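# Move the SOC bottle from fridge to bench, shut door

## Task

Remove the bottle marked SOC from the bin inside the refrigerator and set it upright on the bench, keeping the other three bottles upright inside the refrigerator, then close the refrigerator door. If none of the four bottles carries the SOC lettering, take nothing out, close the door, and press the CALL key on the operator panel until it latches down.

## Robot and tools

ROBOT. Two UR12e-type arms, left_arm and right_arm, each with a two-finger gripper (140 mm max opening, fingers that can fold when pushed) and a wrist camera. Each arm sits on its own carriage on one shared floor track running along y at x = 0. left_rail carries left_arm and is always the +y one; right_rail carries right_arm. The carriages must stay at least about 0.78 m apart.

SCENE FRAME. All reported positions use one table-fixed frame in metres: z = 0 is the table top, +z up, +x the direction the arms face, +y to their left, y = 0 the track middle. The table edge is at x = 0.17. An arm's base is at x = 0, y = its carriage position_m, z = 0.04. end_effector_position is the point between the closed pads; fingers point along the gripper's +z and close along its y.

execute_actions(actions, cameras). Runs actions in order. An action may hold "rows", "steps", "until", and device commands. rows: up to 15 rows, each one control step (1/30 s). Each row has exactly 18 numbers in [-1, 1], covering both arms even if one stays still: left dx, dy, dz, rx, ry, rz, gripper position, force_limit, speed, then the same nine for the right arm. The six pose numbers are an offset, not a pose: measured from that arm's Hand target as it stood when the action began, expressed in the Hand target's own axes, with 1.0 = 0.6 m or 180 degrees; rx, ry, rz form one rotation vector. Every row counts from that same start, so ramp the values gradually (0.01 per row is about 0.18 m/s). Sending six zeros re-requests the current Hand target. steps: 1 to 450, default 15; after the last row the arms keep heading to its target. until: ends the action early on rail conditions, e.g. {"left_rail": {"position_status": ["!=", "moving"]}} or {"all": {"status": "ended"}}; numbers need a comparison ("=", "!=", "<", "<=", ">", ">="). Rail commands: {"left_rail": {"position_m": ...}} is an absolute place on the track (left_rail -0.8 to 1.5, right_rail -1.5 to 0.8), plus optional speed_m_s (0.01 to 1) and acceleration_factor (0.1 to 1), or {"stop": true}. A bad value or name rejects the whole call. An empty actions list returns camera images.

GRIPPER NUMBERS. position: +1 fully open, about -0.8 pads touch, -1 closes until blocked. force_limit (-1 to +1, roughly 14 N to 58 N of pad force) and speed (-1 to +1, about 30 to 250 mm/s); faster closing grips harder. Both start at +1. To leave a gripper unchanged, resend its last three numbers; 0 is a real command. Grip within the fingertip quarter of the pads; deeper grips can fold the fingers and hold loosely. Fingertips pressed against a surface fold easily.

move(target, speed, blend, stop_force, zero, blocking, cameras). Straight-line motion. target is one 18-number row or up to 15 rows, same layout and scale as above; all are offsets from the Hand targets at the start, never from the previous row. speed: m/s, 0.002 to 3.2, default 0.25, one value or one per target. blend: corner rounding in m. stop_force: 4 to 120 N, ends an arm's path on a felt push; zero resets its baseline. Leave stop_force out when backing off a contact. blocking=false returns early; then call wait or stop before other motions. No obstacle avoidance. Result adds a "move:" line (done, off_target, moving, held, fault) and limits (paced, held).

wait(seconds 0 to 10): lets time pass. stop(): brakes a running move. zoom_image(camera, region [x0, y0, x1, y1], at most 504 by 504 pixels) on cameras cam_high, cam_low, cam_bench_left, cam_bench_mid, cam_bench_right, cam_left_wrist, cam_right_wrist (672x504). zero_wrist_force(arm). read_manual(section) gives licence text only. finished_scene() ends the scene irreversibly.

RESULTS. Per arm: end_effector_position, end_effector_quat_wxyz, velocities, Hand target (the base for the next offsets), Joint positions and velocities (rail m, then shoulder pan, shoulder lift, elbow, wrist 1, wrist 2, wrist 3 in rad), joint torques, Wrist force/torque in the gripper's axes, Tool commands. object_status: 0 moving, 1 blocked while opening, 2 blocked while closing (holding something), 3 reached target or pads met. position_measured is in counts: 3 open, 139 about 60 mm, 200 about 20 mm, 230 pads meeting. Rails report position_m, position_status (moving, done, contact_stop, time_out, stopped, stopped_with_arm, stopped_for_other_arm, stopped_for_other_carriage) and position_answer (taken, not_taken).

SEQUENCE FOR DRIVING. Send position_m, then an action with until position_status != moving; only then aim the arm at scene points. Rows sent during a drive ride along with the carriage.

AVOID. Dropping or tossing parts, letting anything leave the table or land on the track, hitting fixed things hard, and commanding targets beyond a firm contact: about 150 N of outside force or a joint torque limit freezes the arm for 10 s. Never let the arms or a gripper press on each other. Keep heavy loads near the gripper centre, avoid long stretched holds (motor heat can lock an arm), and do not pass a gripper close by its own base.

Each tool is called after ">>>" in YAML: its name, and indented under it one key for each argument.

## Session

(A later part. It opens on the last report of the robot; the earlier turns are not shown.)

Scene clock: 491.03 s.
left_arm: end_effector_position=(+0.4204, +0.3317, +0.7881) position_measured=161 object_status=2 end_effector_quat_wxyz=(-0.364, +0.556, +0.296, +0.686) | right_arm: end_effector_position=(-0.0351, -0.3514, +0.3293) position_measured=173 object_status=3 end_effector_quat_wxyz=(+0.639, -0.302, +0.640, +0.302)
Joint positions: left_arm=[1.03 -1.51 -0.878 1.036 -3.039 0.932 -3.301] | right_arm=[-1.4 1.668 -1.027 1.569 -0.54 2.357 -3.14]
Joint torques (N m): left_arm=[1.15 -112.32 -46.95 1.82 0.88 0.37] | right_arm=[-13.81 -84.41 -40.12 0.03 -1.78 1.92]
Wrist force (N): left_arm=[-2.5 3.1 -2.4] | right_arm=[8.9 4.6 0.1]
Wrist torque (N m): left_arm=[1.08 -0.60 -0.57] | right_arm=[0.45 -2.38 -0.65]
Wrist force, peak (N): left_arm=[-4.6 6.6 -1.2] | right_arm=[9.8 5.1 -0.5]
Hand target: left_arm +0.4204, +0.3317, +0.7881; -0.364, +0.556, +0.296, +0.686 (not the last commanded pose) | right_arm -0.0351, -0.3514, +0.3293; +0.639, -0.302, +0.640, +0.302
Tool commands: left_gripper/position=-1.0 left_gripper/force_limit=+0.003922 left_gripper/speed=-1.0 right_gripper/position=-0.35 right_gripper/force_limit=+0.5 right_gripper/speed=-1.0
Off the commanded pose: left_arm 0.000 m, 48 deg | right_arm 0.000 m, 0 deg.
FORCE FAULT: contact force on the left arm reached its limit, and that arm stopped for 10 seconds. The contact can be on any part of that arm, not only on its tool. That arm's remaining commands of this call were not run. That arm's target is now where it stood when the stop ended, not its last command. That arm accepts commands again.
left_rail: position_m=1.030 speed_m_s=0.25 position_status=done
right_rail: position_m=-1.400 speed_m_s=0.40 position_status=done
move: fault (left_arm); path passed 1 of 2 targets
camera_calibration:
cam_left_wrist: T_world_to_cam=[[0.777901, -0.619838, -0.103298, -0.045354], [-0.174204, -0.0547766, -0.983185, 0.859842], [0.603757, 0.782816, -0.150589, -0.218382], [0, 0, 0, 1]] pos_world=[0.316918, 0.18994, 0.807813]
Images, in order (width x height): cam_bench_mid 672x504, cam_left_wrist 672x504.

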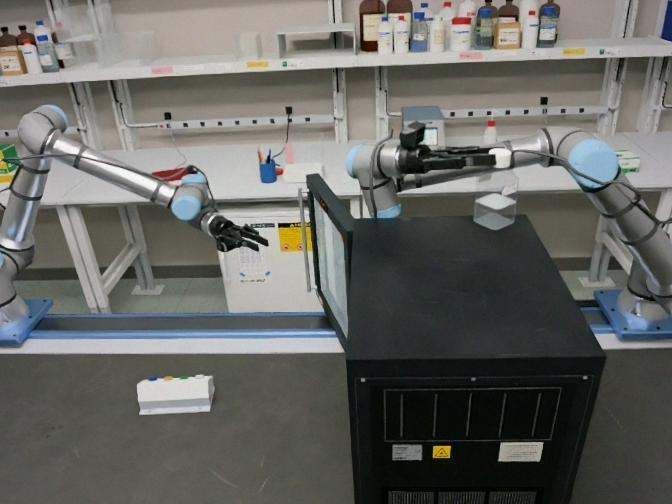

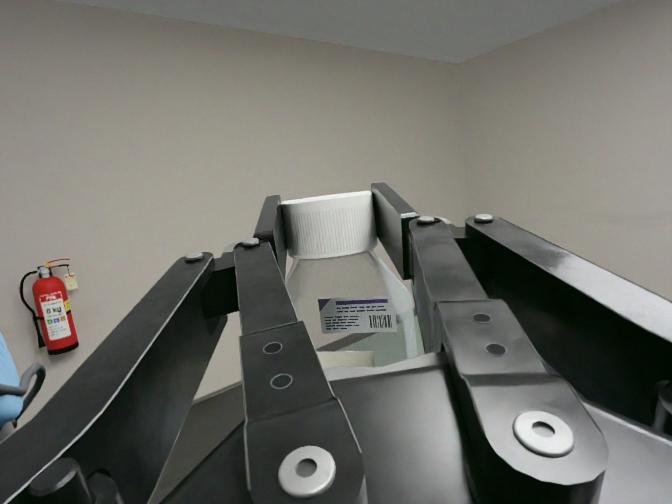

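>>> move:
  target:
    - [0.163,0,0.0345,0,0,0,-1,0,-1,0,0,0,0,0,0,-0.35,0.5,-1]
    - [0.163,-0.112,0.197,0,0,0,-1,0,-1,0,0,0,0,0,0,-0.35,0.5,-1]
    - [0.163,-0.112,0.197,0.239,0,0.051,-1,0,-1,0,0,0,0,0,0,-0.35,0.5,-1]
  speed: 0.12
  cameras: ["cam_left_wrist","cam_bench_mid"]

>>> zoom_image:
  camera: "cam_bench_mid"
  region: [420, 60, 580, 220]

Scene clock: 498.23 s.
left_arm: end_effector_position=(+0.4180, +0.4485, +0.9081) position_measured=161 object_status=2 end_effector_quat_wxyz=(+0.594, -0.405, -0.482, -0.500) | right_arm: end_effector_position=(-0.0351, -0.3514, +0.3293) position_measured=173 object_status=3 end_effector_quat_wxyz=(+0.639, -0.302, +0.640, +0.302)
Joint positions: left_arm=[1.03 -1.26 -0.821 0.731 -2.842 1.436 -3.171] | right_arm=[-1.4 1.668 -1.027 1.569 -0.54 2.357 -3.14]
Joint torques (N m): left_arm=[14.05 -106.1 -53.55 6.29 1.79 3.73] | right_arm=[-16.41 -84.8 -38.73 0.02 -1.79 2.03]
Wrist force (N): left_arm=[-3.1 2.9 -1.8] | right_arm=[9.3 4.7 -0.3]
Wrist torque (N m): left_arm=[1.01 -0.46 -0.70] | right_arm=[0.45 -2.45 -0.65]
Wrist force, peak (N): left_arm=[-4.2 3.2 -3.0] | right_arm=[9.8 5.1 -0.7]
Hand target: left_arm +0.4180, +0.4485, +0.9081; +0.595, -0.405, -0.482, -0.500 | right_arm -0.0351, -0.3514, +0.3293; +0.639, -0.302, +0.640, +0.302
Off the commanded pose: left_arm 0.000 m, 0 deg | right_arm 0.000 m, 0 deg.
left_rail: position_m=1.030 speed_m_s=0.25 position_status=done
right_rail: position_m=-1.400 speed_m_s=0.40 position_status=done
move: done
camera_calibration:
cam_left_wrist: T_world_to_cam=[[0.990089, 0.0935655, -0.104737, -0.365986], [-0.0887222, -0.161413, -0.982891, 0.995654], [-0.108871, 0.982441, -0.151512, -0.0810411], [0, 0, 0, 1]] pos_world=[0.441873, 0.274574, 0.928008]
Images, in order (width x height): cam_bench_mid 672x504, cam_left_wrist 672x504.

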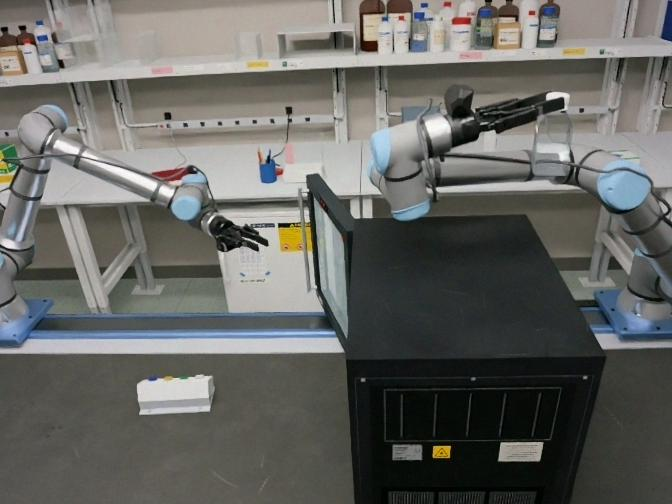

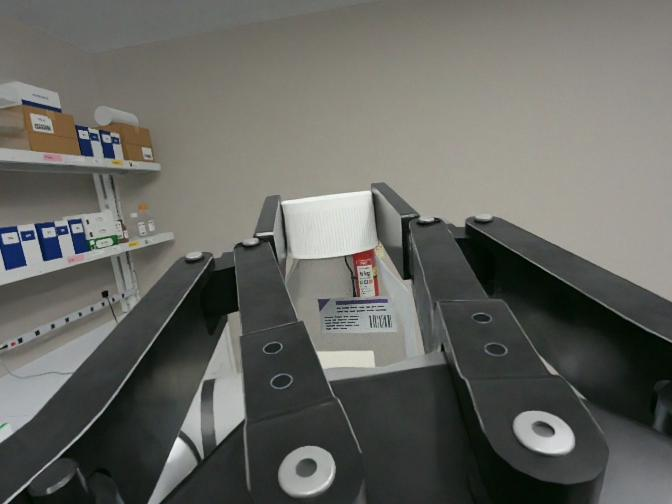

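Scaled by 3.150 from the camera's 672x504 image, which has a finer 960x720 frame.

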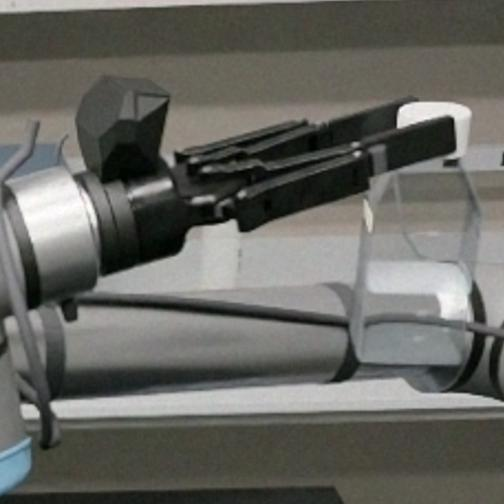

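>>> move:
  target: [0.113,0.27,-0.195,-0.467,0,-0.099,-1,0,-1,0,0,0,0,0,0,-0.35,0.5,-1]
  speed: 0.15
  cameras: ["cam_bench_mid","cam_bench_left"]

>>> zoom_image:
  camera: "cam_bench_mid"
  region: [400, 60, 500, 200]

Scene clock: 505.83 s.
left_arm: end_effector_position=(+0.5996, +0.3499, +0.9504) position_measured=161 object_status=2 end_effector_quat_wxyz=(-0.095, +0.625, +0.077, +0.771) end_effector_velocity=(+0.000, +0.000, +0.000) end_effector_angular_velocity=(+0.000, +0.000, -0.001) | right_arm: end_effector_position=(-0.0351, -0.3514, +0.3293) position_measured=173 object_status=3 end_effector_quat_wxyz=(+0.639, -0.302, +0.640, +0.302)
Joint positions: left_arm=[1.03 -1.439 -1.384 1.384 -2.061 0.237 -4.21] | right_arm=[-1.4 1.668 -1.027 1.569 -0.54 2.357 -3.14]
Joint velocities: left_arm=[0 0 0 0 0.005 -0.001 -0.004] | right_arm=[within noise]
Joint torques (N m): left_arm=[13.23 -89.95 -45.69 -1.02 5.75 -3.01] | right_arm=[-13.61 -82.86 -38.58 0.16 -1.72 1.86]
Wrist force (N): left_arm=[-2.8 3.7 -2.6] | right_arm=[9.4 4.8 -0.2]
Wrist torque (N m): left_arm=[1.13 -0.46 -0.37] | right_arm=[0.47 -2.46 -0.66]
Wrist force, peak (N): left_arm=[-3.8 4.0 -3.4] | right_arm=[9.7 5.2 -0.5]
Hand target: left_arm +0.5997, +0.3499, +0.9504; -0.094, +0.625, +0.077, +0.771 | right_arm -0.0351, -0.3514, +0.3293; +0.639, -0.302, +0.640, +0.302
Off the commanded pose: left_arm 0.000 m, 0 deg | right_arm 0.000 m, 0 deg.
left_rail: position_m=1.030 speed_m_s=0.25 position_status=done
right_rail: position_m=-1.400 speed_m_s=0.40 position_status=done
move: done
Images, in order (width x height): cam_bench_left 672x504, cam_bench_mid 672x504.

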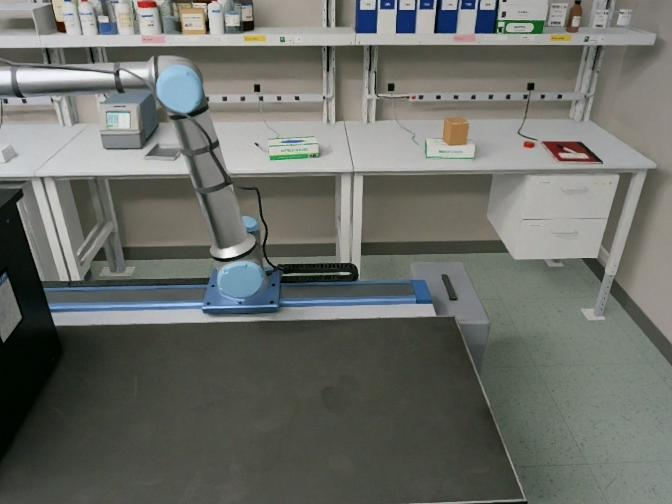

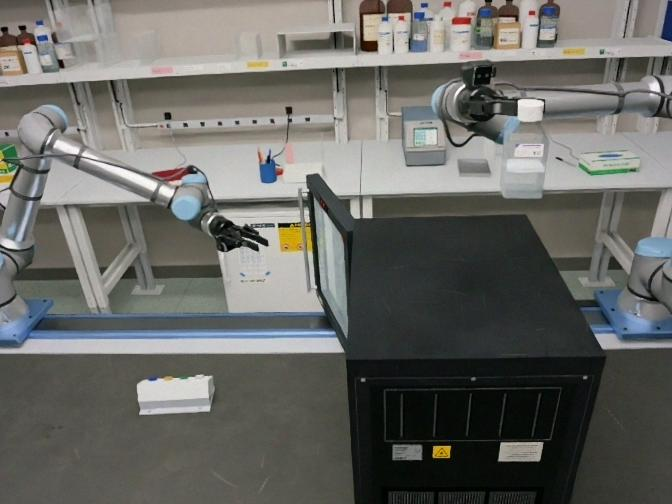

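Scaled by 3.600 from the camera's 672x504 image, which has a finer 960x720 frame.

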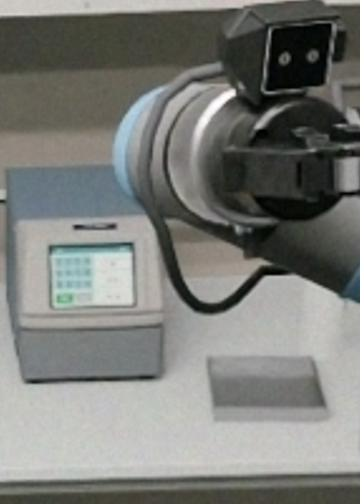

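>>> zoom_image:
  camera: "cam_bench_mid"
  region: [496, 120, 556, 180]

Scaled by 8.400 from the camera's 672x504 image, which has a finer 960x720 frame.

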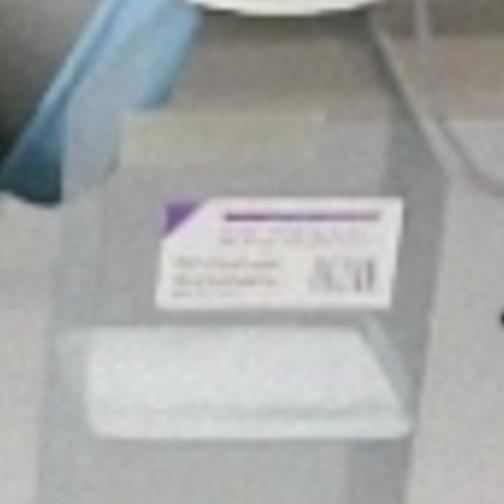

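>>> execute_actions:
  actions: []
  cameras: ["cam_high","cam_left_wrist"]

>>> zoom_image:
  camera: "cam_high"
  region: [130, 400, 250, 504]

>>> zoom_image:
  camera: "cam_left_wrist"
  region: [270, 180, 420, 380]

Scene clock: 506.20 s.
left_arm: end_effector_position=(+0.5996, +0.3499, +0.9504) position_measured=161 object_status=2 end_effector_quat_wxyz=(-0.095, +0.625, +0.077, +0.771) | right_arm: end_effector_position=(-0.0351, -0.3514, +0.3293) position_measured=173 object_status=3 end_effector_quat_wxyz=(+0.639, -0.302, +0.640, +0.302)
Joint positions: left_arm=[1.03 -1.439 -1.385 1.384 -2.061 0.237 -4.211] | right_arm=[-1.4 1.668 -1.027 1.569 -0.54 2.357 -3.14]
Joint velocities: within noise
Joint torques (N m): left_arm=[12.63 -91.45 -45.71 -1.33 5.56 -3.72] | right_arm=[-13.77 -85.11 -38.71 0.45 -1.9 2]
Wrist force (N): left_arm=[-2.5 3.8 -2.3] | right_arm=[8.8 4.8 -0.4]
Wrist torque (N m): left_arm=[1.16 -0.52 -0.38] | right_arm=[0.47 -2.34 -0.66]
Wrist force, peak (N): left_arm=[-2.9 4.0 -2.7] | right_arm=[9.8 4.9 0.0]
Hand target: left_arm +0.5997, +0.3499, +0.9504; -0.094, +0.625, +0.077, +0.771 | right_arm -0.0351, -0.3514, +0.3293; +0.639, -0.302, +0.640, +0.302
Tool commands: left_gripper/position=-1.0 left_gripper/force_limit=+0.0 left_gripper/speed=-1.0 right_gripper/position=-0.35 right_gripper/force_limit=+0.5 right_gripper/speed=-1.0
Off the commanded pose: left_arm 0.000 m, 0 deg | right_arm 0.000 m, 0 deg.
left_rail: position_m=1.030 speed_m_s=0.25 position_status=done
right_rail: position_m=-1.400 speed_m_s=0.40 position_status=done
camera_calibration:
cam_left_wrist: T_world_to_cam=[[0.164988, -0.980794, -0.104027, 0.337737], [-0.16638, 0.0762839, -0.983107, 1.001], [0.972161, 0.179508, -0.150599, -0.326088], [0, 0, 0, 1]] pos_world=[0.427833, 0.313426, 0.970111]
Images, in order (width x height): cam_high 672x504, cam_left_wrist 672x504.

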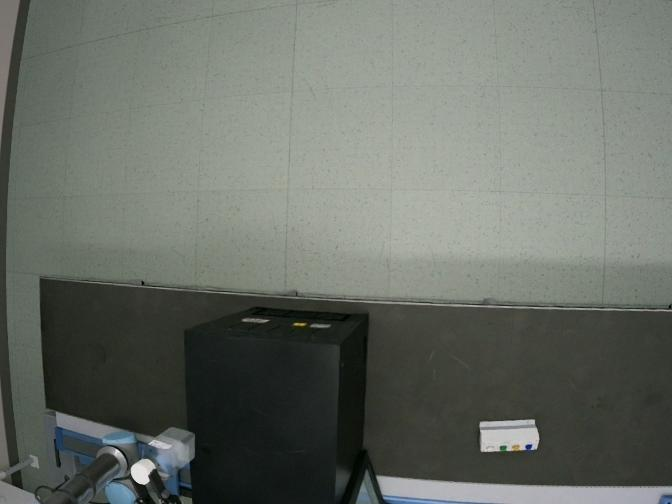

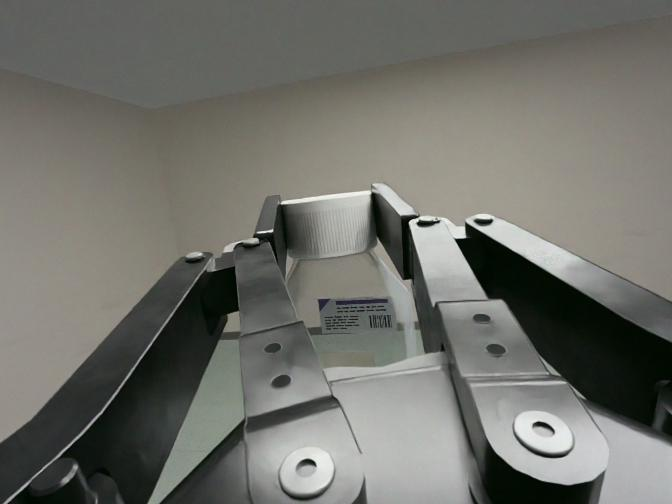

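Scaled by 4.200 from the camera's 672x504 image, which has a finer 960x720 frame.

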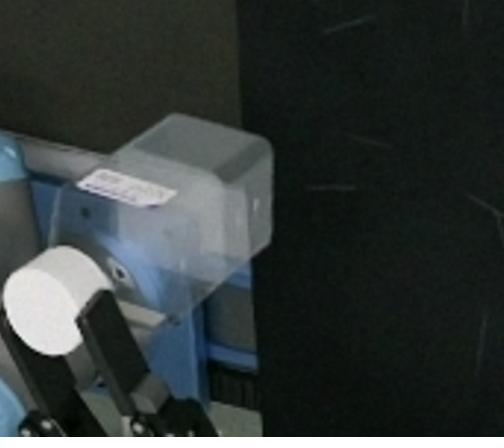

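Scaled by 2.520 from the camera's 672x504 image, which has a finer 960x720 frame.

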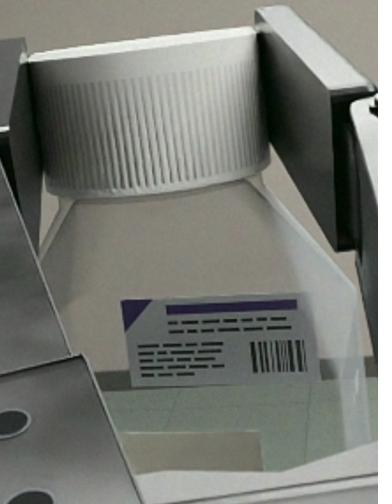

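>>> move:
  target: [-0.268,0.054,-0.386,0,0,0,-1,0,-1,0,0,0,0,0,0,-0.35,0.5,-1]
  speed: 0.15

>>> move:
  target: [-0.06,0,-0.0125,0,0,0,-1,0,-1,0,0,0,0,0,0,-0.35,0.5,-1]
  speed: 0.012
  stop_force: 16

>>> execute_actions:
  actions:
    - {"rows":[[0,0,0,0,0,0,-0.15,0,-1,0,0,0,0,0,0,-0.35,0.5,-1]],"steps":40}

>>> move:
  target: [0.05,0,-0.3,0,0,0,0.2,0,-1,0,0,0,0,0,0,-0.35,0.5,-1]
  speed: 0.1

>>> execute_actions:
  actions:
    - {"left_rail":{"position_m":0.78},"steps":200,"until":{"left_rail":{"position_status":["!=","moving"]}}}
  cameras: ["cam_left_wrist"]

Scene clock: 509.93 s.
left_arm: end_effector_position=(+0.4203, +0.2715, +0.7452) position_measured=161 object_status=2 end_effector_quat_wxyz=(-0.094, +0.625, +0.077, +0.771) | right_arm: end_effector_position=(-0.0351, -0.3514, +0.3293) position_measured=173 object_status=3 end_effector_quat_wxyz=(+0.639, -0.302, +0.640, +0.302)
Joint positions: left_arm=[1.03 -1.663 -1.183 1.567 -2.955 0.395 -3.678] | right_arm=[-1.4 1.668 -1.027 1.569 -0.54 2.357 -3.14]
Joint torques (N m): left_arm=[-11.83 -77.07 -55.21 -4.18 4.45 4.67] | right_arm=[-15.75 -87.82 -38.78 0.1 -1.74 2.06]
Wrist force (N): left_arm=[-3.7 3.7 -1.7] | right_arm=[9.2 4.9 0.0]
Wrist torque (N m): left_arm=[1.17 -0.38 -0.69] | right_arm=[0.49 -2.41 -0.66]
Wrist force, peak (N): left_arm=[-4.1 4.1 -3.7] | right_arm=[9.5 5.3 -0.3]
Hand target: left_arm +0.4202, +0.2715, +0.7451; -0.094, +0.625, +0.077, +0.771 | right_arm -0.0351, -0.3514, +0.3293; +0.639, -0.302, +0.640, +0.302
Off the commanded pose: left_arm 0.000 m, 0 deg | right_arm 0.000 m, 0 deg.
left_rail: position_m=1.030 speed_m_s=0.25 position_status=done
right_rail: position_m=-1.400 speed_m_s=0.40 position_status=done
move: done

Scene clock: 512.67 s.
left_arm: end_effector_position=(+0.4202, +0.2715, +0.7282) position_measured=161 object_status=2 end_effector_quat_wxyz=(-0.094, +0.625, +0.077, +0.771) | right_arm: end_effector_position=(-0.0351, -0.3514, +0.3293) position_measured=173 object_status=3 end_effector_quat_wxyz=(+0.639, -0.302, +0.640, +0.302)
Joint positions: left_arm=[1.03 -1.663 -1.172 1.583 -2.983 0.395 -3.677] | right_arm=[-1.4 1.668 -1.027 1.569 -0.54 2.357 -3.14]
Joint torques (N m): left_arm=[8.77 -91.53 -47.03 1.32 -3.08 -3.02] | right_arm=[-13.91 -85.01 -38.87 0.37 -1.79 2.06]
Wrist force (N): left_arm=[12.0 1.0 -0.7] | right_arm=[8.8 4.9 -0.4]
Wrist torque (N m): left_arm=[1.32 0.04 -0.79] | right_arm=[0.50 -2.33 -0.66]
Wrist force, peak (N): left_arm=[22.9 2.5 1.3] | right_arm=[9.7 5.4 -0.6]
Hand target: left_arm +0.4202, +0.2715, +0.7282; -0.094, +0.625, +0.077, +0.771 (not the last commanded pose) | right_arm -0.0351, -0.3514, +0.3293; +0.639, -0.302, +0.640, +0.302
Off the commanded pose: left_arm 0.020 m, 0 deg | right_arm 0.000 m, 0 deg.
left_rail: position_m=1.030 speed_m_s=0.25 position_status=done
right_rail: position_m=-1.400 speed_m_s=0.40 position_status=done
move: contact (left_arm)

Scene clock: 514.20 s.
left_arm: end_effector_position=(+0.4202, +0.2715, +0.7282) position_measured=148 object_status=3 end_effector_quat_wxyz=(-0.094, +0.625, +0.077, +0.771) | right_arm: end_effector_position=(-0.0351, -0.3514, +0.3293) position_measured=173 object_status=3 end_effector_quat_wxyz=(+0.639, -0.302, +0.640, +0.302)
Joint positions: left_arm=[1.03 -1.663 -1.172 1.583 -2.983 0.395 -3.677] | right_arm=[-1.4 1.668 -1.027 1.569 -0.54 2.357 -3.14]
Joint torques (N m): left_arm=[8.86 -90.08 -47.62 1.29 3.46 -2.67] | right_arm=[-15.51 -86.88 -38.55 0.2 -2.12 2.2]
Wrist force (N): left_arm=[0.9 4.4 -1.1] | right_arm=[9.7 5.2 -0.1]
Wrist torque (N m): left_arm=[1.35 -0.48 -0.68] | right_arm=[0.56 -2.51 -0.65]
Wrist force, peak (N): left_arm=[13.5 1.3 -0.9] | right_arm=[9.7 5.2 -0.1]
Hand target: left_arm +0.4202, +0.2715, +0.7282; -0.094, +0.625, +0.077, +0.771 | right_arm -0.0351, -0.3514, +0.3293; +0.639, -0.302, +0.640, +0.302
Off the commanded pose: left_arm 0.000 m, 0 deg | right_arm 0.000 m, 0 deg.
left_rail: position_m=1.030 speed_m_s=0.25 position_status=done
right_rail: position_m=-1.400 speed_m_s=0.40 position_status=done

Scene clock: 516.53 s.
left_arm: end_effector_position=(+0.2436, +0.2275, +0.7201) position_measured=104 object_status=3 end_effector_quat_wxyz=(-0.094, +0.625, +0.077, +0.771) | right_arm: end_effector_position=(-0.0351, -0.3514, +0.3293) position_measured=173 object_status=3 end_effector_quat_wxyz=(+0.639, -0.302, +0.640, +0.302)
Joint positions: left_arm=[1.03 -1.858 -1.068 1.461 -3.138 0.568 -3.482] | right_arm=[-1.4 1.668 -1.027 1.569 -0.54 2.357 -3.14]
Joint torques (N m): left_arm=[-14.96 -84.24 -52.3 -2.69 3.5 3.68] | right_arm=[-14.24 -84.85 -37.66 0.2 -1.95 1.92]
Wrist force (N): left_arm=[1.7 3.5 -1.8] | right_arm=[9.1 5.1 -0.3]
Wrist torque (N m): left_arm=[1.11 -0.54 -0.63] | right_arm=[0.54 -2.41 -0.65]
Wrist force, peak (N): left_arm=[1.3 4.3 -2.0] | right_arm=[9.5 5.4 -0.1]
Hand target: left_arm +0.2433, +0.2274, +0.7201; -0.094, +0.625, +0.077, +0.771 | right_arm -0.0351, -0.3514, +0.3293; +0.639, -0.302, +0.640, +0.302
Off the commanded pose: left_arm 0.000 m, 0 deg | right_arm 0.000 m, 0 deg.
left_rail: position_m=1.030 speed_m_s=0.25 position_status=done
right_rail: position_m=-1.400 speed_m_s=0.40 position_status=done
move: done

Scene clock: 518.47 s.
left_arm: end_effector_position=(+0.2433, -0.0225, +0.7202) position_measured=104 object_status=3 end_effector_quat_wxyz=(-0.094, +0.625, +0.077, +0.771) | right_arm: end_effector_position=(-0.0351, -0.3514, +0.3293) position_measured=173 object_status=3 end_effector_quat_wxyz=(+0.639, -0.302, +0.640, +0.302)
Joint positions: left_arm=[0.78 -1.859 -1.068 1.461 -3.138 0.568 -3.482] | right_arm=[-1.4 1.668 -1.027 1.569 -0.54 2.357 -3.14]
Joint torques (N m): left_arm=[9.8 -35.76 -59.03 0.39 1.68 3.63] | right_arm=[-13.95 -85.35 -37.75 -0.1 -2.03 2.16]
Wrist force (N): left_arm=[1.4 3.9 -1.1] | right_arm=[9.1 4.5 -0.4]
Wrist torque (N m): left_arm=[1.21 -0.46 -0.63] | right_arm=[0.41 -2.39 -0.65]
Wrist force, peak (N): left_arm=[1.2 5.2 -2.0] | right_arm=[9.5 5.1 -0.6]
Hand target: left_arm +0.2433, -0.0226, +0.7201; -0.094, +0.625, +0.077, +0.771 | right_arm -0.0351, -0.3514, +0.3293; +0.639, -0.302, +0.640, +0.302
Tool commands: left_gripper/position=+0.2 left_gripper/force_limit=+0.0 left_gripper/speed=-1.0 right_gripper/position=-0.35 right_gripper/force_limit=+0.5 right_gripper/speed=-1.0
Off the commanded pose: left_arm 0.000 m, 0 deg | right_arm 0.000 m, 0 deg.
left_rail: position_m=0.780 speed_m_s=0.25 position_status=done
right_rail: position_m=-1.400 speed_m_s=0.40 position_status=done
camera_calibration:
cam_left_wrist: T_world_to_cam=[[0.164333, -0.980924, -0.103841, 0.00744081], [-0.165994, 0.07627, -0.983173, 0.743801], [0.972338, 0.178805, -0.150294, 0.052258], [0, 0, 0, 1]] pos_world=[0.0714315, -0.0587748, 0.739912]
Images, in order (width x height): cam_left_wrist 672x504.

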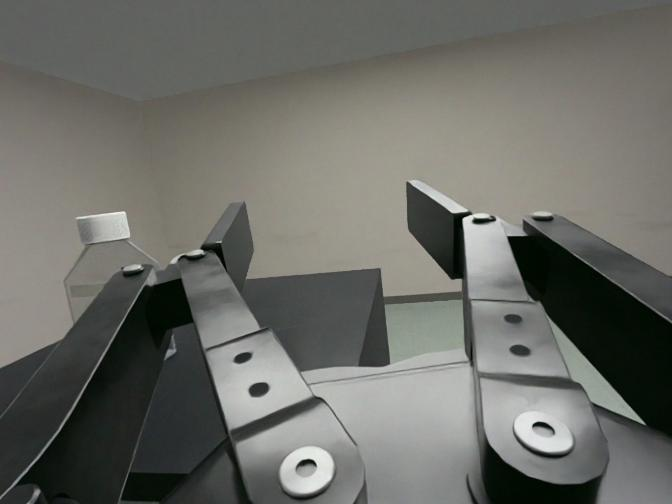

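>>> move:
  target: [0.163,0,0.035,0.163,0,0.035,0.2,0,-1,0,0,0,0,0,0,-0.35,0.5,-1]
  speed: 0.15
  cameras: ["cam_left_wrist"]

>>> zoom_image:
  camera: "cam_left_wrist"
  region: [230, 200, 430, 400]

Scene clock: 521.27 s.
left_arm: end_effector_position=(+0.2435, -0.0224, +0.8201) position_measured=104 object_status=3 end_effector_quat_wxyz=(-0.291, +0.584, +0.236, +0.720) | right_arm: end_effector_position=(-0.0351, -0.3514, +0.3293) position_measured=173 object_status=3 end_effector_quat_wxyz=(+0.639, -0.302, +0.640, +0.302)
Joint positions: left_arm=[0.78 -1.736 -0.82 0.881 -2.945 0.949 -3.294] | right_arm=[-1.4 1.668 -1.027 1.569 -0.54 2.357 -3.14]
Joint torques (N m): left_arm=[11.25 -98.93 -54.26 4.52 2.33 3.97] | right_arm=[-13.25 -86.34 -37.45 0.12 -1.88 2.09]
Wrist force (N): left_arm=[1.0 3.2 -1.8] | right_arm=[9.1 5.0 0.0]
Wrist torque (N m): left_arm=[1.11 -0.44 -0.62] | right_arm=[0.52 -2.40 -0.66]
Wrist force, peak (N): left_arm=[4.5 3.4 -1.2] | right_arm=[9.5 5.1 -0.1]
Hand target: left_arm +0.2435, -0.0224, +0.8202; -0.291, +0.584, +0.236, +0.720 | right_arm -0.0351, -0.3514, +0.3293; +0.639, -0.302, +0.640, +0.302
Off the commanded pose: left_arm 0.000 m, 0 deg | right_arm 0.000 m, 0 deg.
left_rail: position_m=0.780 speed_m_s=0.25 position_status=done
right_rail: position_m=-1.400 speed_m_s=0.40 position_status=done
move: done
camera_calibration:
cam_left_wrist: T_world_to_cam=[[0.632561, -0.76731, -0.105366, -0.0901301], [-0.18304, -0.0159152, -0.982977, 0.843939], [0.752571, 0.641078, -0.150516, 0.131096], [0, 0, 0, 1]] pos_world=[0.112828, -0.139769, 0.839808]
Images, in order (width x height): cam_left_wrist 672x504.

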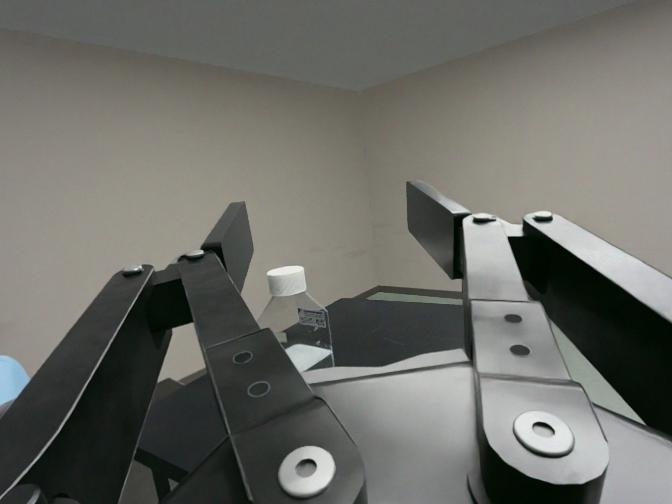

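Scaled by 2.520 from the camera's 672x504 image, which has a finer 960x720 frame.

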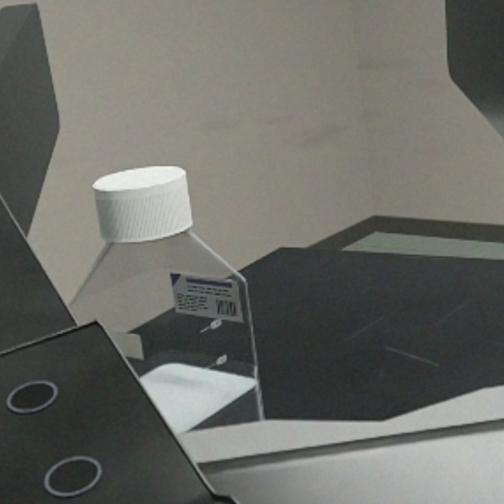

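>>> move:
  target: [-0.163,0,-0.035,-0.163,0,-0.035,0.2,0,-1,0,0,0,0,0,0,-0.35,0.5,-1]
  speed: 0.15

>>> execute_actions:
  actions:
    - {"left_rail":{"position_m":1.2},"steps":200,"until":{"left_rail":{"position_status":["!=","moving"]}}}

>>> move:
  target:
    - [0.0616,0.2,-0.29,0,0,0,0.2,0,-1,0,0,0,0,0,0,-0.35,0.5,-1]
    - [-0.558,0.2,-0.422,0,0,0,0.2,0,-1,0,0,0,0,0,0,-0.35,0.5,-1]
  speed: 0.15
  cameras: ["cam_left_wrist"]

>>> zoom_image:
  camera: "cam_left_wrist"
  region: [200, 180, 450, 400]

Scene clock: 532.80 s.
left_arm: end_effector_position=(+0.2441, -0.0199, +0.7877) position_measured=104 object_status=3 end_effector_quat_wxyz=(-0.218, +0.606, +0.183, +0.743) | right_arm: end_effector_position=(-0.0351, -0.3514, +0.3293) position_measured=173 object_status=3 end_effector_quat_wxyz=(+0.639, -0.302, +0.640, +0.302)
Joint positions: left_arm=[0.78 -1.785 -0.918 1.098 -3.044 0.812 -3.343] | right_arm=[-1.4 1.668 -1.027 1.569 -0.54 2.357 -3.14]
Joint torques (N m): left_arm=[0.11 -101.6 -43.65 1.26 0.53 0.37] | right_arm=[-12.44 -87.28 -37.96 0.06 -1.61 1.9]
Wrist force (N): left_arm=[2.1 4.3 -2.1] | right_arm=[9.2 5.1 -0.5]
Wrist torque (N m): left_arm=[1.34 -0.63 -0.29] | right_arm=[0.54 -2.41 -0.66]
Wrist force, peak (N): left_arm=[-0.6 4.7 -3.0] | right_arm=[9.6 5.2 -0.6]
Hand target: left_arm +0.2441, -0.0199, +0.7877; -0.218, +0.606, +0.183, +0.743 (not the last commanded pose) | right_arm -0.0351, -0.3514, +0.3293; +0.639, -0.302, +0.640, +0.302
Tool commands: left_gripper/position=+0.2 left_gripper/force_limit=+0.003922 left_gripper/speed=-1.0 right_gripper/position=-0.35 right_gripper/force_limit=+0.5 right_gripper/speed=-1.0
Off the commanded pose: left_arm 0.068 m, 19 deg | right_arm 0.000 m, 0 deg.
FORCE FAULT: contact force on the left arm reached its limit, and that arm stopped for 10 seconds. The contact can be on any part of that arm, not only on its tool. That arm's remaining commands of this call were not run. That arm's target is now where it stood when the stop ended, not its last command. That arm accepts commands again.
left_rail: position_m=0.780 speed_m_s=0.25 position_status=done
right_rail: position_m=-1.400 speed_m_s=0.40 position_status=done
move: fault (left_arm)

not run: an earlier result of this reply reported a stop or a fault. Calls in your next reply go to the robot.

not run: an earlier result of this reply reported a stop or a fault. Calls in your next reply go to the robot.

Scaled by 2.016 from the camera's 672x504 image, which has a finer 960x720 frame.
This view is cut from an older image: the scene may have changed since it was taken.

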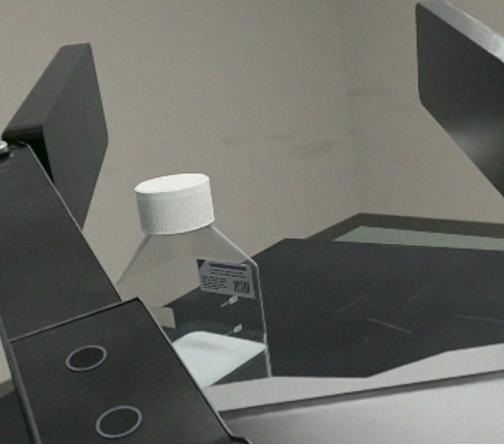

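>>> execute_actions:
  actions: []
  cameras: ["cam_bench_mid","cam_right_wrist"]

Scene clock: 533.00 s.
left_arm: end_effector_position=(+0.2441, -0.0199, +0.7877) position_measured=104 object_status=3 end_effector_quat_wxyz=(-0.218, +0.606, +0.183, +0.743) | right_arm: end_effector_position=(-0.0351, -0.3514, +0.3293) position_measured=173 object_status=3 end_effector_quat_wxyz=(+0.639, -0.302, +0.640, +0.302)
Joint positions: left_arm=[0.78 -1.785 -0.918 1.098 -3.044 0.812 -3.343] | right_arm=[-1.4 1.668 -1.027 1.569 -0.54 2.357 -3.14]
Joint velocities: within noise
Joint torques (N m): left_arm=[-0.99 -104.37 -44.12 1.31 0.79 0.03] | right_arm=[-14.98 -85.08 -37.52 0.01 -1.89 2.23]
Wrist force (N): left_arm=[2.4 3.6 -2.1] | right_arm=[9.2 4.7 -0.3]
Wrist torque (N m): left_arm=[1.19 -0.67 -0.30] | right_arm=[0.45 -2.44 -0.66]
Wrist force, peak (N): left_arm=[2.2 4.2 -1.8] | right_arm=[9.4 4.9 -0.6]
Hand target: left_arm +0.2441, -0.0199, +0.7877; -0.218, +0.606, +0.183, +0.743 (not the last commanded pose) | right_arm -0.0351, -0.3514, +0.3293; +0.639, -0.302, +0.640, +0.302
Tool commands: left_gripper/position=+0.2 left_gripper/force_limit=+0.003922 left_gripper/speed=-1.0 right_gripper/position=-0.35 right_gripper/force_limit=+0.5 right_gripper/speed=-1.0
Off the commanded pose: left_arm 0.068 m, 19 deg | right_arm 0.000 m, 0 deg.
left_rail: position_m=0.780 speed_m_s=0.25 position_status=done
right_rail: position_m=-1.400 speed_m_s=0.40 position_status=done
camera_calibration:
cam_right_wrist: T_world_to_cam=[[-0.837087, 0.543393, 0.063316, 0.134342], [-0.144184, -0.330783, 0.932627, -0.43472], [0.527727, 0.771561, 0.355242, 0.364027], [0, 0, 0, 1]] pos_world=[-0.142331, -0.497667, 0.267608]
Images, in order (width x height): cam_bench_mid 672x504, cam_right_wrist 672x504.

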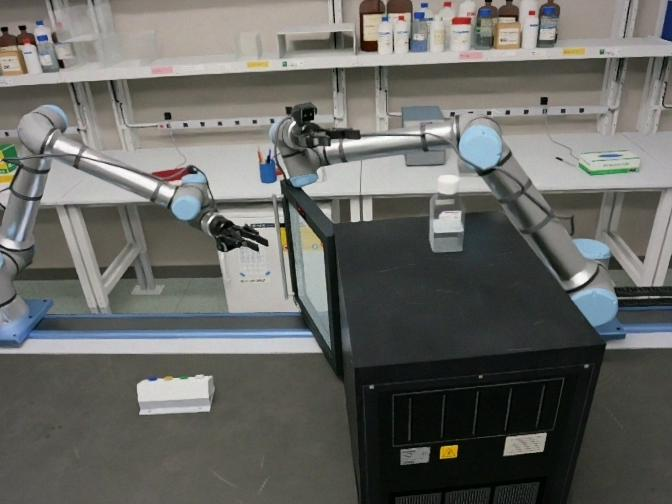

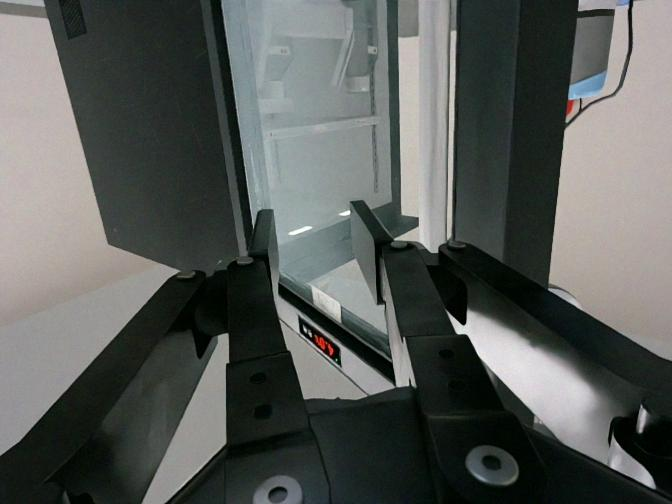

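>>> move:
  target:
    - [0.245,0,0.052,0,0,0,0.2,0,-1,0,0,0,0,0,0,-0.35,0.5,-1]
    - [0.245,0.25,-0.2,-0.103,0,-0.022,0.2,0,-1,0,0,0,0,0,0,-0.35,0.5,-1]
  speed: 0.1

>>> execute_actions:
  actions:
    - {"left_rail":{"position_m":1.2},"steps":200,"until":{"left_rail":{"position_status":["!=","moving"]}}}
  cameras: ["cam_left_wrist","cam_high","cam_bench_mid"]

Scene clock: 538.20 s.
left_arm: end_effector_position=(+0.2023, -0.2249, +0.9090) position_measured=104 object_status=3 end_effector_quat_wxyz=(-0.092, +0.626, +0.081, +0.770) | right_arm: end_effector_position=(-0.0351, -0.3514, +0.3293) position_measured=173 object_status=3 end_effector_quat_wxyz=(+0.639, -0.302, +0.640, +0.302)
Joint positions: left_arm=[0.78 -1.842 -0.683 0.468 -2.532 0.554 -3.492] | right_arm=[-1.4 1.668 -1.027 1.569 -0.54 2.357 -3.14]
Joint torques (N m): left_arm=[-15.28 -113.65 -53.47 3.06 -0.52 -3.85] | right_arm=[-14.14 -86.64 -37.67 0.43 -1.49 1.93]
Wrist force (N): left_arm=[1.0 3.7 -1.6] | right_arm=[9.7 4.9 -0.6]
Wrist torque (N m): left_arm=[1.23 -0.48 -0.33] | right_arm=[0.50 -2.54 -0.66]
Wrist force, peak (N): left_arm=[0.3 4.5 -2.6] | right_arm=[9.7 4.9 -0.6]
Hand target: left_arm +0.2023, -0.2250, +0.9090; -0.092, +0.626, +0.081, +0.770 | right_arm -0.0351, -0.3514, +0.3293; +0.639, -0.302, +0.640, +0.302
Off the commanded pose: left_arm 0.000 m, 0 deg | right_arm 0.000 m, 0 deg.
left_rail: position_m=0.780 speed_m_s=0.25 position_status=done
right_rail: position_m=-1.400 speed_m_s=0.40 position_status=done
move: done

Scene clock: 540.83 s.
left_arm: end_effector_position=(+0.2023, +0.1950, +0.9090) position_measured=104 object_status=3 end_effector_quat_wxyz=(-0.092, +0.626, +0.081, +0.770) | right_arm: end_effector_position=(-0.0351, -0.3514, +0.3293) position_measured=173 object_status=3 end_effector_quat_wxyz=(+0.639, -0.302, +0.640, +0.302)
Joint positions: left_arm=[1.2 -1.842 -0.683 0.467 -2.532 0.554 -3.492] | right_arm=[-1.4 1.668 -1.027 1.569 -0.54 2.357 -3.14]
Joint torques (N m): left_arm=[-4.66 -116.84 -43.78 0.95 1.84 2.03] | right_arm=[-13.18 -87.42 -37.31 0.19 -1.77 2]
Wrist force (N): left_arm=[1.5 3.5 -1.6] | right_arm=[9.4 5.0 -0.2]
Wrist torque (N m): left_arm=[1.21 -0.55 -0.33] | right_arm=[0.52 -2.49 -0.65]
Wrist force, peak (N): left_arm=[1.8 5.0 -2.1] | right_arm=[9.6 5.2 -0.4]
Hand target: left_arm +0.2023, +0.1950, +0.9090; -0.092, +0.626, +0.081, +0.770 | right_arm -0.0351, -0.3514, +0.3293; +0.639, -0.302, +0.640, +0.302
Tool commands: left_gripper/position=+0.2 left_gripper/force_limit=+0.0 left_gripper/speed=-1.0 right_gripper/position=-0.35 right_gripper/force_limit=+0.5 right_gripper/speed=-1.0
Off the commanded pose: left_arm 0.000 m, 0 deg | right_arm 0.000 m, 0 deg.
left_rail: position_m=1.200 speed_m_s=0.25 position_status=done
right_rail: position_m=-1.400 speed_m_s=0.40 position_status=done
camera_calibration:
cam_left_wrist: T_world_to_cam=[[0.165551, -0.981663, -0.0945014, 0.238525], [-0.169542, 0.0660675, -0.983306, 0.908806], [0.971519, 0.178809, -0.155495, 0.0865178], [0, 0, 0, 1]] pos_world=[0.0305389, 0.158639, 0.929629]
Images, in order (width x height): cam_high 672x504, cam_bench_mid 672x504, cam_left_wrist 672x504.

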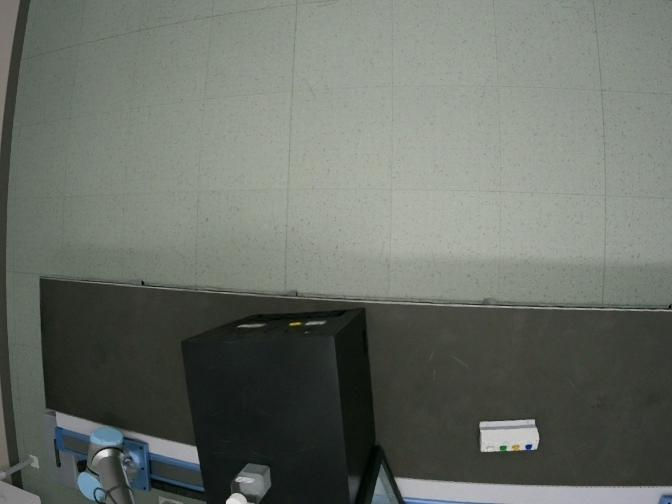

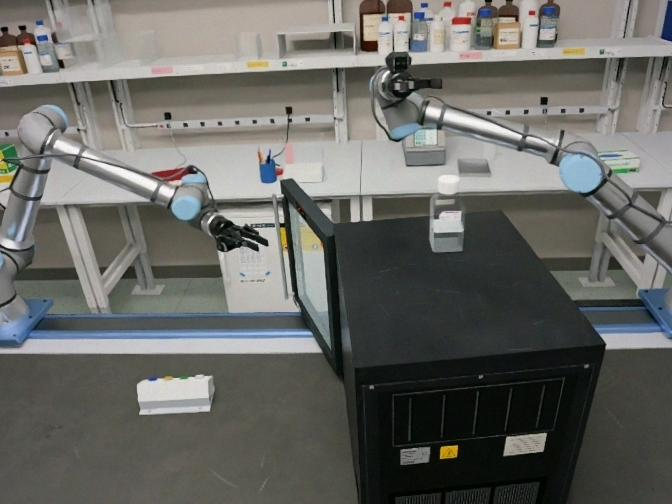

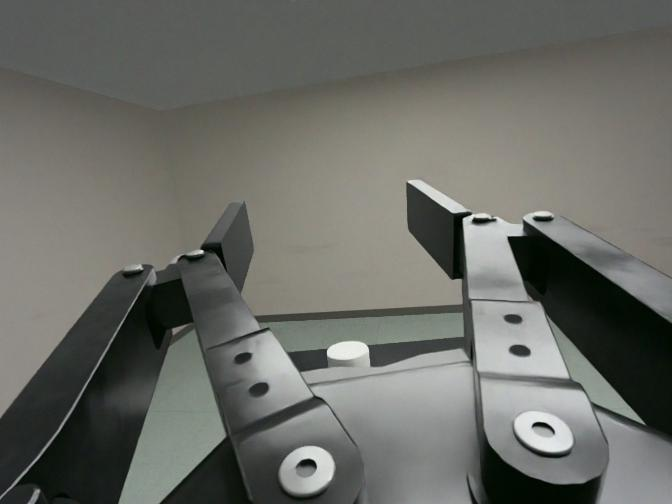

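>>> move:
  target:
    - [0.03,-0.105,-0.142,0,0,0,0.2,0,-1,0,0,0,0,0,0,-0.35,0.5,-1]
    - [-0.883,-0.105,-0.336,0,0,0,0.2,0,-1,0,0,0,0,0,0,-0.35,0.5,-1]
  speed: 0.15
  cameras: ["cam_left_wrist"]

>>> zoom_image:
  camera: "cam_left_wrist"
  region: [200, 180, 450, 400]

Scene clock: 546.77 s.
left_arm: end_effector_position=(+0.1005, +0.2285, +0.3492) position_measured=104 object_status=3 end_effector_quat_wxyz=(-0.092, +0.626, +0.081, +0.770) | right_arm: end_effector_position=(-0.0351, -0.3514, +0.3293) position_measured=173 object_status=3 end_effector_quat_wxyz=(+0.639, -0.302, +0.640, +0.302)
Joint positions: left_arm=[1.2 -1.942 -0.455 1.054 -3.4 0.647 -3.428] | right_arm=[-1.4 1.668 -1.027 1.569 -0.54 2.357 -3.14]
Joint torques (N m): left_arm=[-13.43 -112.55 -46.38 -3.06 1.94 4.53] | right_arm=[-13.98 -85.61 -37.94 0.29 -1.85 1.97]
Wrist force (N): left_arm=[1.9 4.2 -1.9] | right_arm=[8.9 4.5 0.1]
Wrist torque (N m): left_arm=[1.30 -0.59 -0.44] | right_arm=[0.42 -2.35 -0.66]
Wrist force, peak (N): left_arm=[1.9 4.5 -2.0] | right_arm=[9.8 5.3 -0.4]
Hand target: left_arm +0.1005, +0.2285, +0.3488; -0.092, +0.626, +0.081, +0.770 | right_arm -0.0351, -0.3514, +0.3293; +0.639, -0.302, +0.640, +0.302
Off the commanded pose: left_arm 0.000 m, 0 deg | right_arm 0.000 m, 0 deg.
left_rail: position_m=1.200 speed_m_s=0.25 position_status=done
right_rail: position_m=-1.400 speed_m_s=0.40 position_status=done
move: done
camera_calibration:
cam_left_wrist: T_world_to_cam=[[0.165551, -0.981663, -0.0945014, 0.235346], [-0.169542, 0.0660675, -0.983306, 0.338896], [0.971519, 0.178809, -0.155495, 0.0922848], [0, 0, 0, 1]] pos_world=[-0.0711611, 0.192139, 0.369829]
Images, in order (width x height): cam_left_wrist 672x504.

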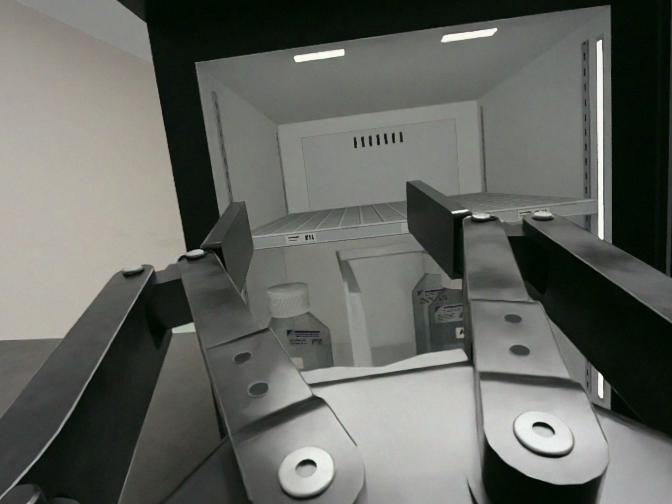

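Scaled by 2.016 from the camera's 672x504 image, which has a finer 960x720 frame.

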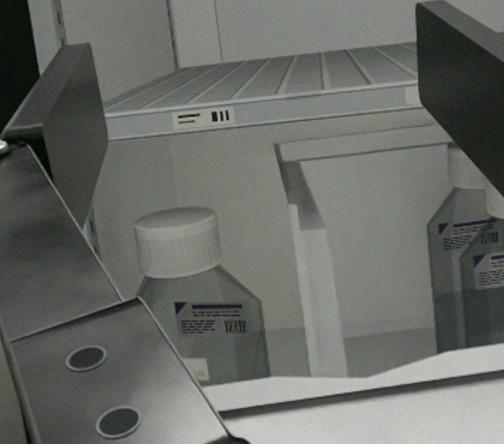

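>>> execute_actions:
  actions:
    - {"left_rail":{"position_m":1.13},"rows":[[0,0,0,0,0,0,1,0,-0.5,0,0,0,0,0,0,-0.35,0.5,-1]],"steps":100,"until":{"left_rail":{"position_status":["!=","moving"]}}}
  cameras: ["cam_left_wrist"]

>>> zoom_image:
  camera: "cam_left_wrist"
  region: [240, 230, 440, 390]

Scene clock: 548.33 s.
left_arm: end_effector_position=(+0.1005, +0.1585, +0.3488) position_measured=3 object_status=3 end_effector_quat_wxyz=(-0.092, +0.626, +0.081, +0.770) | right_arm: end_effector_position=(-0.0351, -0.3514, +0.3293) position_measured=173 object_status=3 end_effector_quat_wxyz=(+0.639, -0.302, +0.640, +0.302)
Joint positions: left_arm=[1.13 -1.942 -0.454 1.054 -3.4 0.647 -3.428] | right_arm=[-1.4 1.668 -1.027 1.569 -0.54 2.357 -3.14]
Joint torques (N m): left_arm=[-12.45 -119.12 -43.33 -1.09 2.15 3.93] | right_arm=[-14.13 -87.94 -37.7 0.61 -1.73 1.89]
Wrist force (N): left_arm=[1.2 3.5 -1.9] | right_arm=[9.4 4.7 -0.3]
Wrist torque (N m): left_arm=[1.14 -0.40 -0.45] | right_arm=[0.46 -2.47 -0.66]
Wrist force, peak (N): left_arm=[1.6 4.7 -2.6] | right_arm=[9.7 4.9 -0.7]
Hand target: left_arm +0.1005, +0.1585, +0.3488; -0.092, +0.626, +0.081, +0.770 | right_arm -0.0351, -0.3514, +0.3293; +0.639, -0.302, +0.640, +0.302
Off the commanded pose: left_arm 0.000 m, 0 deg | right_arm 0.000 m, 0 deg.
left_rail: position_m=1.130 speed_m_s=0.25 position_status=done
right_rail: position_m=-1.400 speed_m_s=0.40 position_status=done
camera_calibration:
cam_left_wrist: T_world_to_cam=[[0.165646, -0.981646, -0.0945175, 0.166602], [-0.169548, 0.0660673, -0.983305, 0.343126], [0.971501, 0.178906, -0.155492, 0.104725], [0, 0, 0, 1]] pos_world=[-0.0711609, 0.122139, 0.369429]
Images, in order (width x height): cam_left_wrist 672x504.

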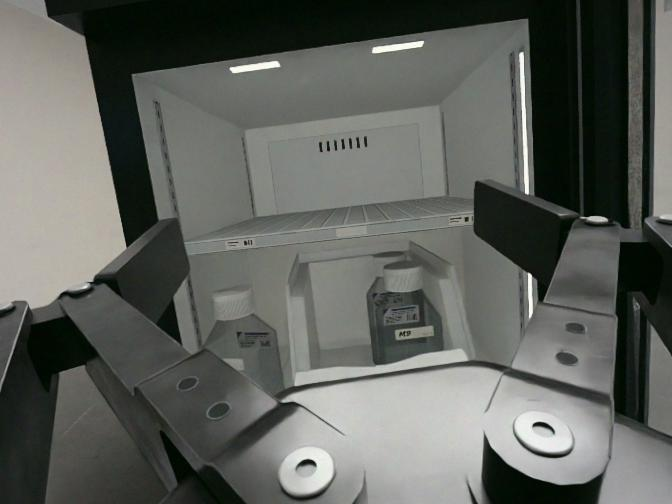

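Scaled by 2.520 from the camera's 672x504 image, which has a finer 960x720 frame.

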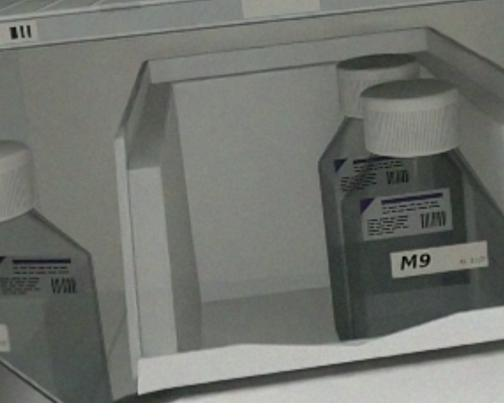

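>>> move:
  target: [0.62,0,0.131,0,0,0,0.2,0,-0.5,0,0,0,0,0,0,-0.35,0.5,-1]
  speed: 0.15

>>> execute_actions:
  actions:
    - {"left_rail":{"position_m":1.2},"steps":100,"until":{"left_rail":{"position_status":["!=","moving"]}}}
  cameras: ["cam_left_wrist"]

Scene clock: 552.43 s.
left_arm: end_effector_position=(+0.1014, +0.1628, +0.7287) position_measured=104 object_status=3 end_effector_quat_wxyz=(-0.092, +0.626, +0.081, +0.770) | right_arm: end_effector_position=(-0.0351, -0.3514, +0.3293) position_measured=173 object_status=3 end_effector_quat_wxyz=(+0.639, -0.302, +0.640, +0.302)
Joint positions: left_arm=[1.13 -1.942 -0.739 0.89 -2.952 0.648 -3.428] | right_arm=[-1.4 1.668 -1.027 1.569 -0.54 2.357 -3.14]
Joint torques (N m): left_arm=[13.28 -135.34 -53.48 2.82 2.58 -3.73] | right_arm=[-12.26 -88.1 -37.51 0.09 -1.9 1.74]
Wrist force (N): left_arm=[1.6 3.8 -1.7] | right_arm=[8.9 5.1 -0.5]
Wrist torque (N m): left_arm=[1.16 -0.56 -0.57] | right_arm=[0.56 -2.36 -0.65]
Wrist force, peak (N): left_arm=[1.7 4.1 -2.8] | right_arm=[9.7 4.9 -0.5]
Hand target: left_arm +0.1014, +0.1628, +0.7290; -0.092, +0.626, +0.081, +0.770 | right_arm -0.0351, -0.3514, +0.3293; +0.639, -0.302, +0.640, +0.302
Off the commanded pose: left_arm 0.000 m, 0 deg | right_arm 0.000 m, 0 deg.
left_rail: position_m=1.130 speed_m_s=0.25 position_status=done
right_rail: position_m=-1.400 speed_m_s=0.40 position_status=done
move: done

Scene clock: 553.57 s.
left_arm: end_effector_position=(+0.1014, +0.2328, +0.7290) position_measured=104 object_status=3 end_effector_quat_wxyz=(-0.092, +0.626, +0.081, +0.770) | right_arm: end_effector_position=(-0.0351, -0.3514, +0.3293) position_measured=173 object_status=3 end_effector_quat_wxyz=(+0.639, -0.302, +0.640, +0.302)
Joint positions: left_arm=[1.2 -1.942 -0.739 0.89 -2.952 0.648 -3.428] | right_arm=[-1.4 1.668 -1.027 1.569 -0.54 2.357 -3.14]
Joint torques (N m): left_arm=[9.55 -127.54 -52.7 2.64 1.89 -3.69] | right_arm=[-13.94 -87.52 -38.43 0.11 -1.66 2.04]
Wrist force (N): left_arm=[1.5 3.4 -1.1] | right_arm=[9.4 4.8 -0.5]
Wrist torque (N m): left_arm=[1.06 -0.55 -0.57] | right_arm=[0.48 -2.47 -0.66]
Wrist force, peak (N): left_arm=[1.8 4.5 -1.6] | right_arm=[9.4 5.2 -0.5]
Hand target: left_arm +0.1014, +0.2328, +0.7290; -0.092, +0.626, +0.081, +0.770 | right_arm -0.0351, -0.3514, +0.3293; +0.639, -0.302, +0.640, +0.302
Tool commands: left_gripper/position=+0.2 left_gripper/force_limit=+0.0 left_gripper/speed=-0.5 right_gripper/position=-0.35 right_gripper/force_limit=+0.5 right_gripper/speed=-1.0
Off the commanded pose: left_arm 0.000 m, 0 deg | right_arm 0.000 m, 0 deg.
left_rail: position_m=1.200 speed_m_s=0.25 position_status=done
right_rail: position_m=-1.400 speed_m_s=0.40 position_status=done
camera_calibration:
cam_left_wrist: T_world_to_cam=[[0.165646, -0.981646, -0.0945175, 0.275325], [-0.169548, 0.0660673, -0.983305, 0.712223], [0.971501, 0.178906, -0.155492, 0.149676], [0, 0, 0, 1]] pos_world=[-0.0702609, 0.196439, 0.749629]
Images, in order (width x height): cam_left_wrist 672x504.

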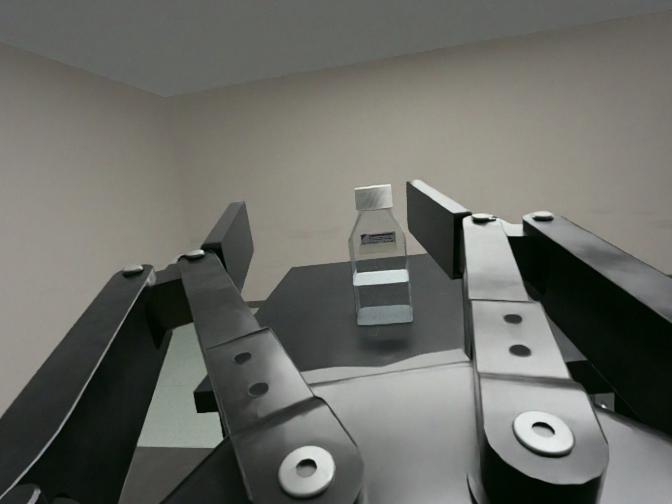

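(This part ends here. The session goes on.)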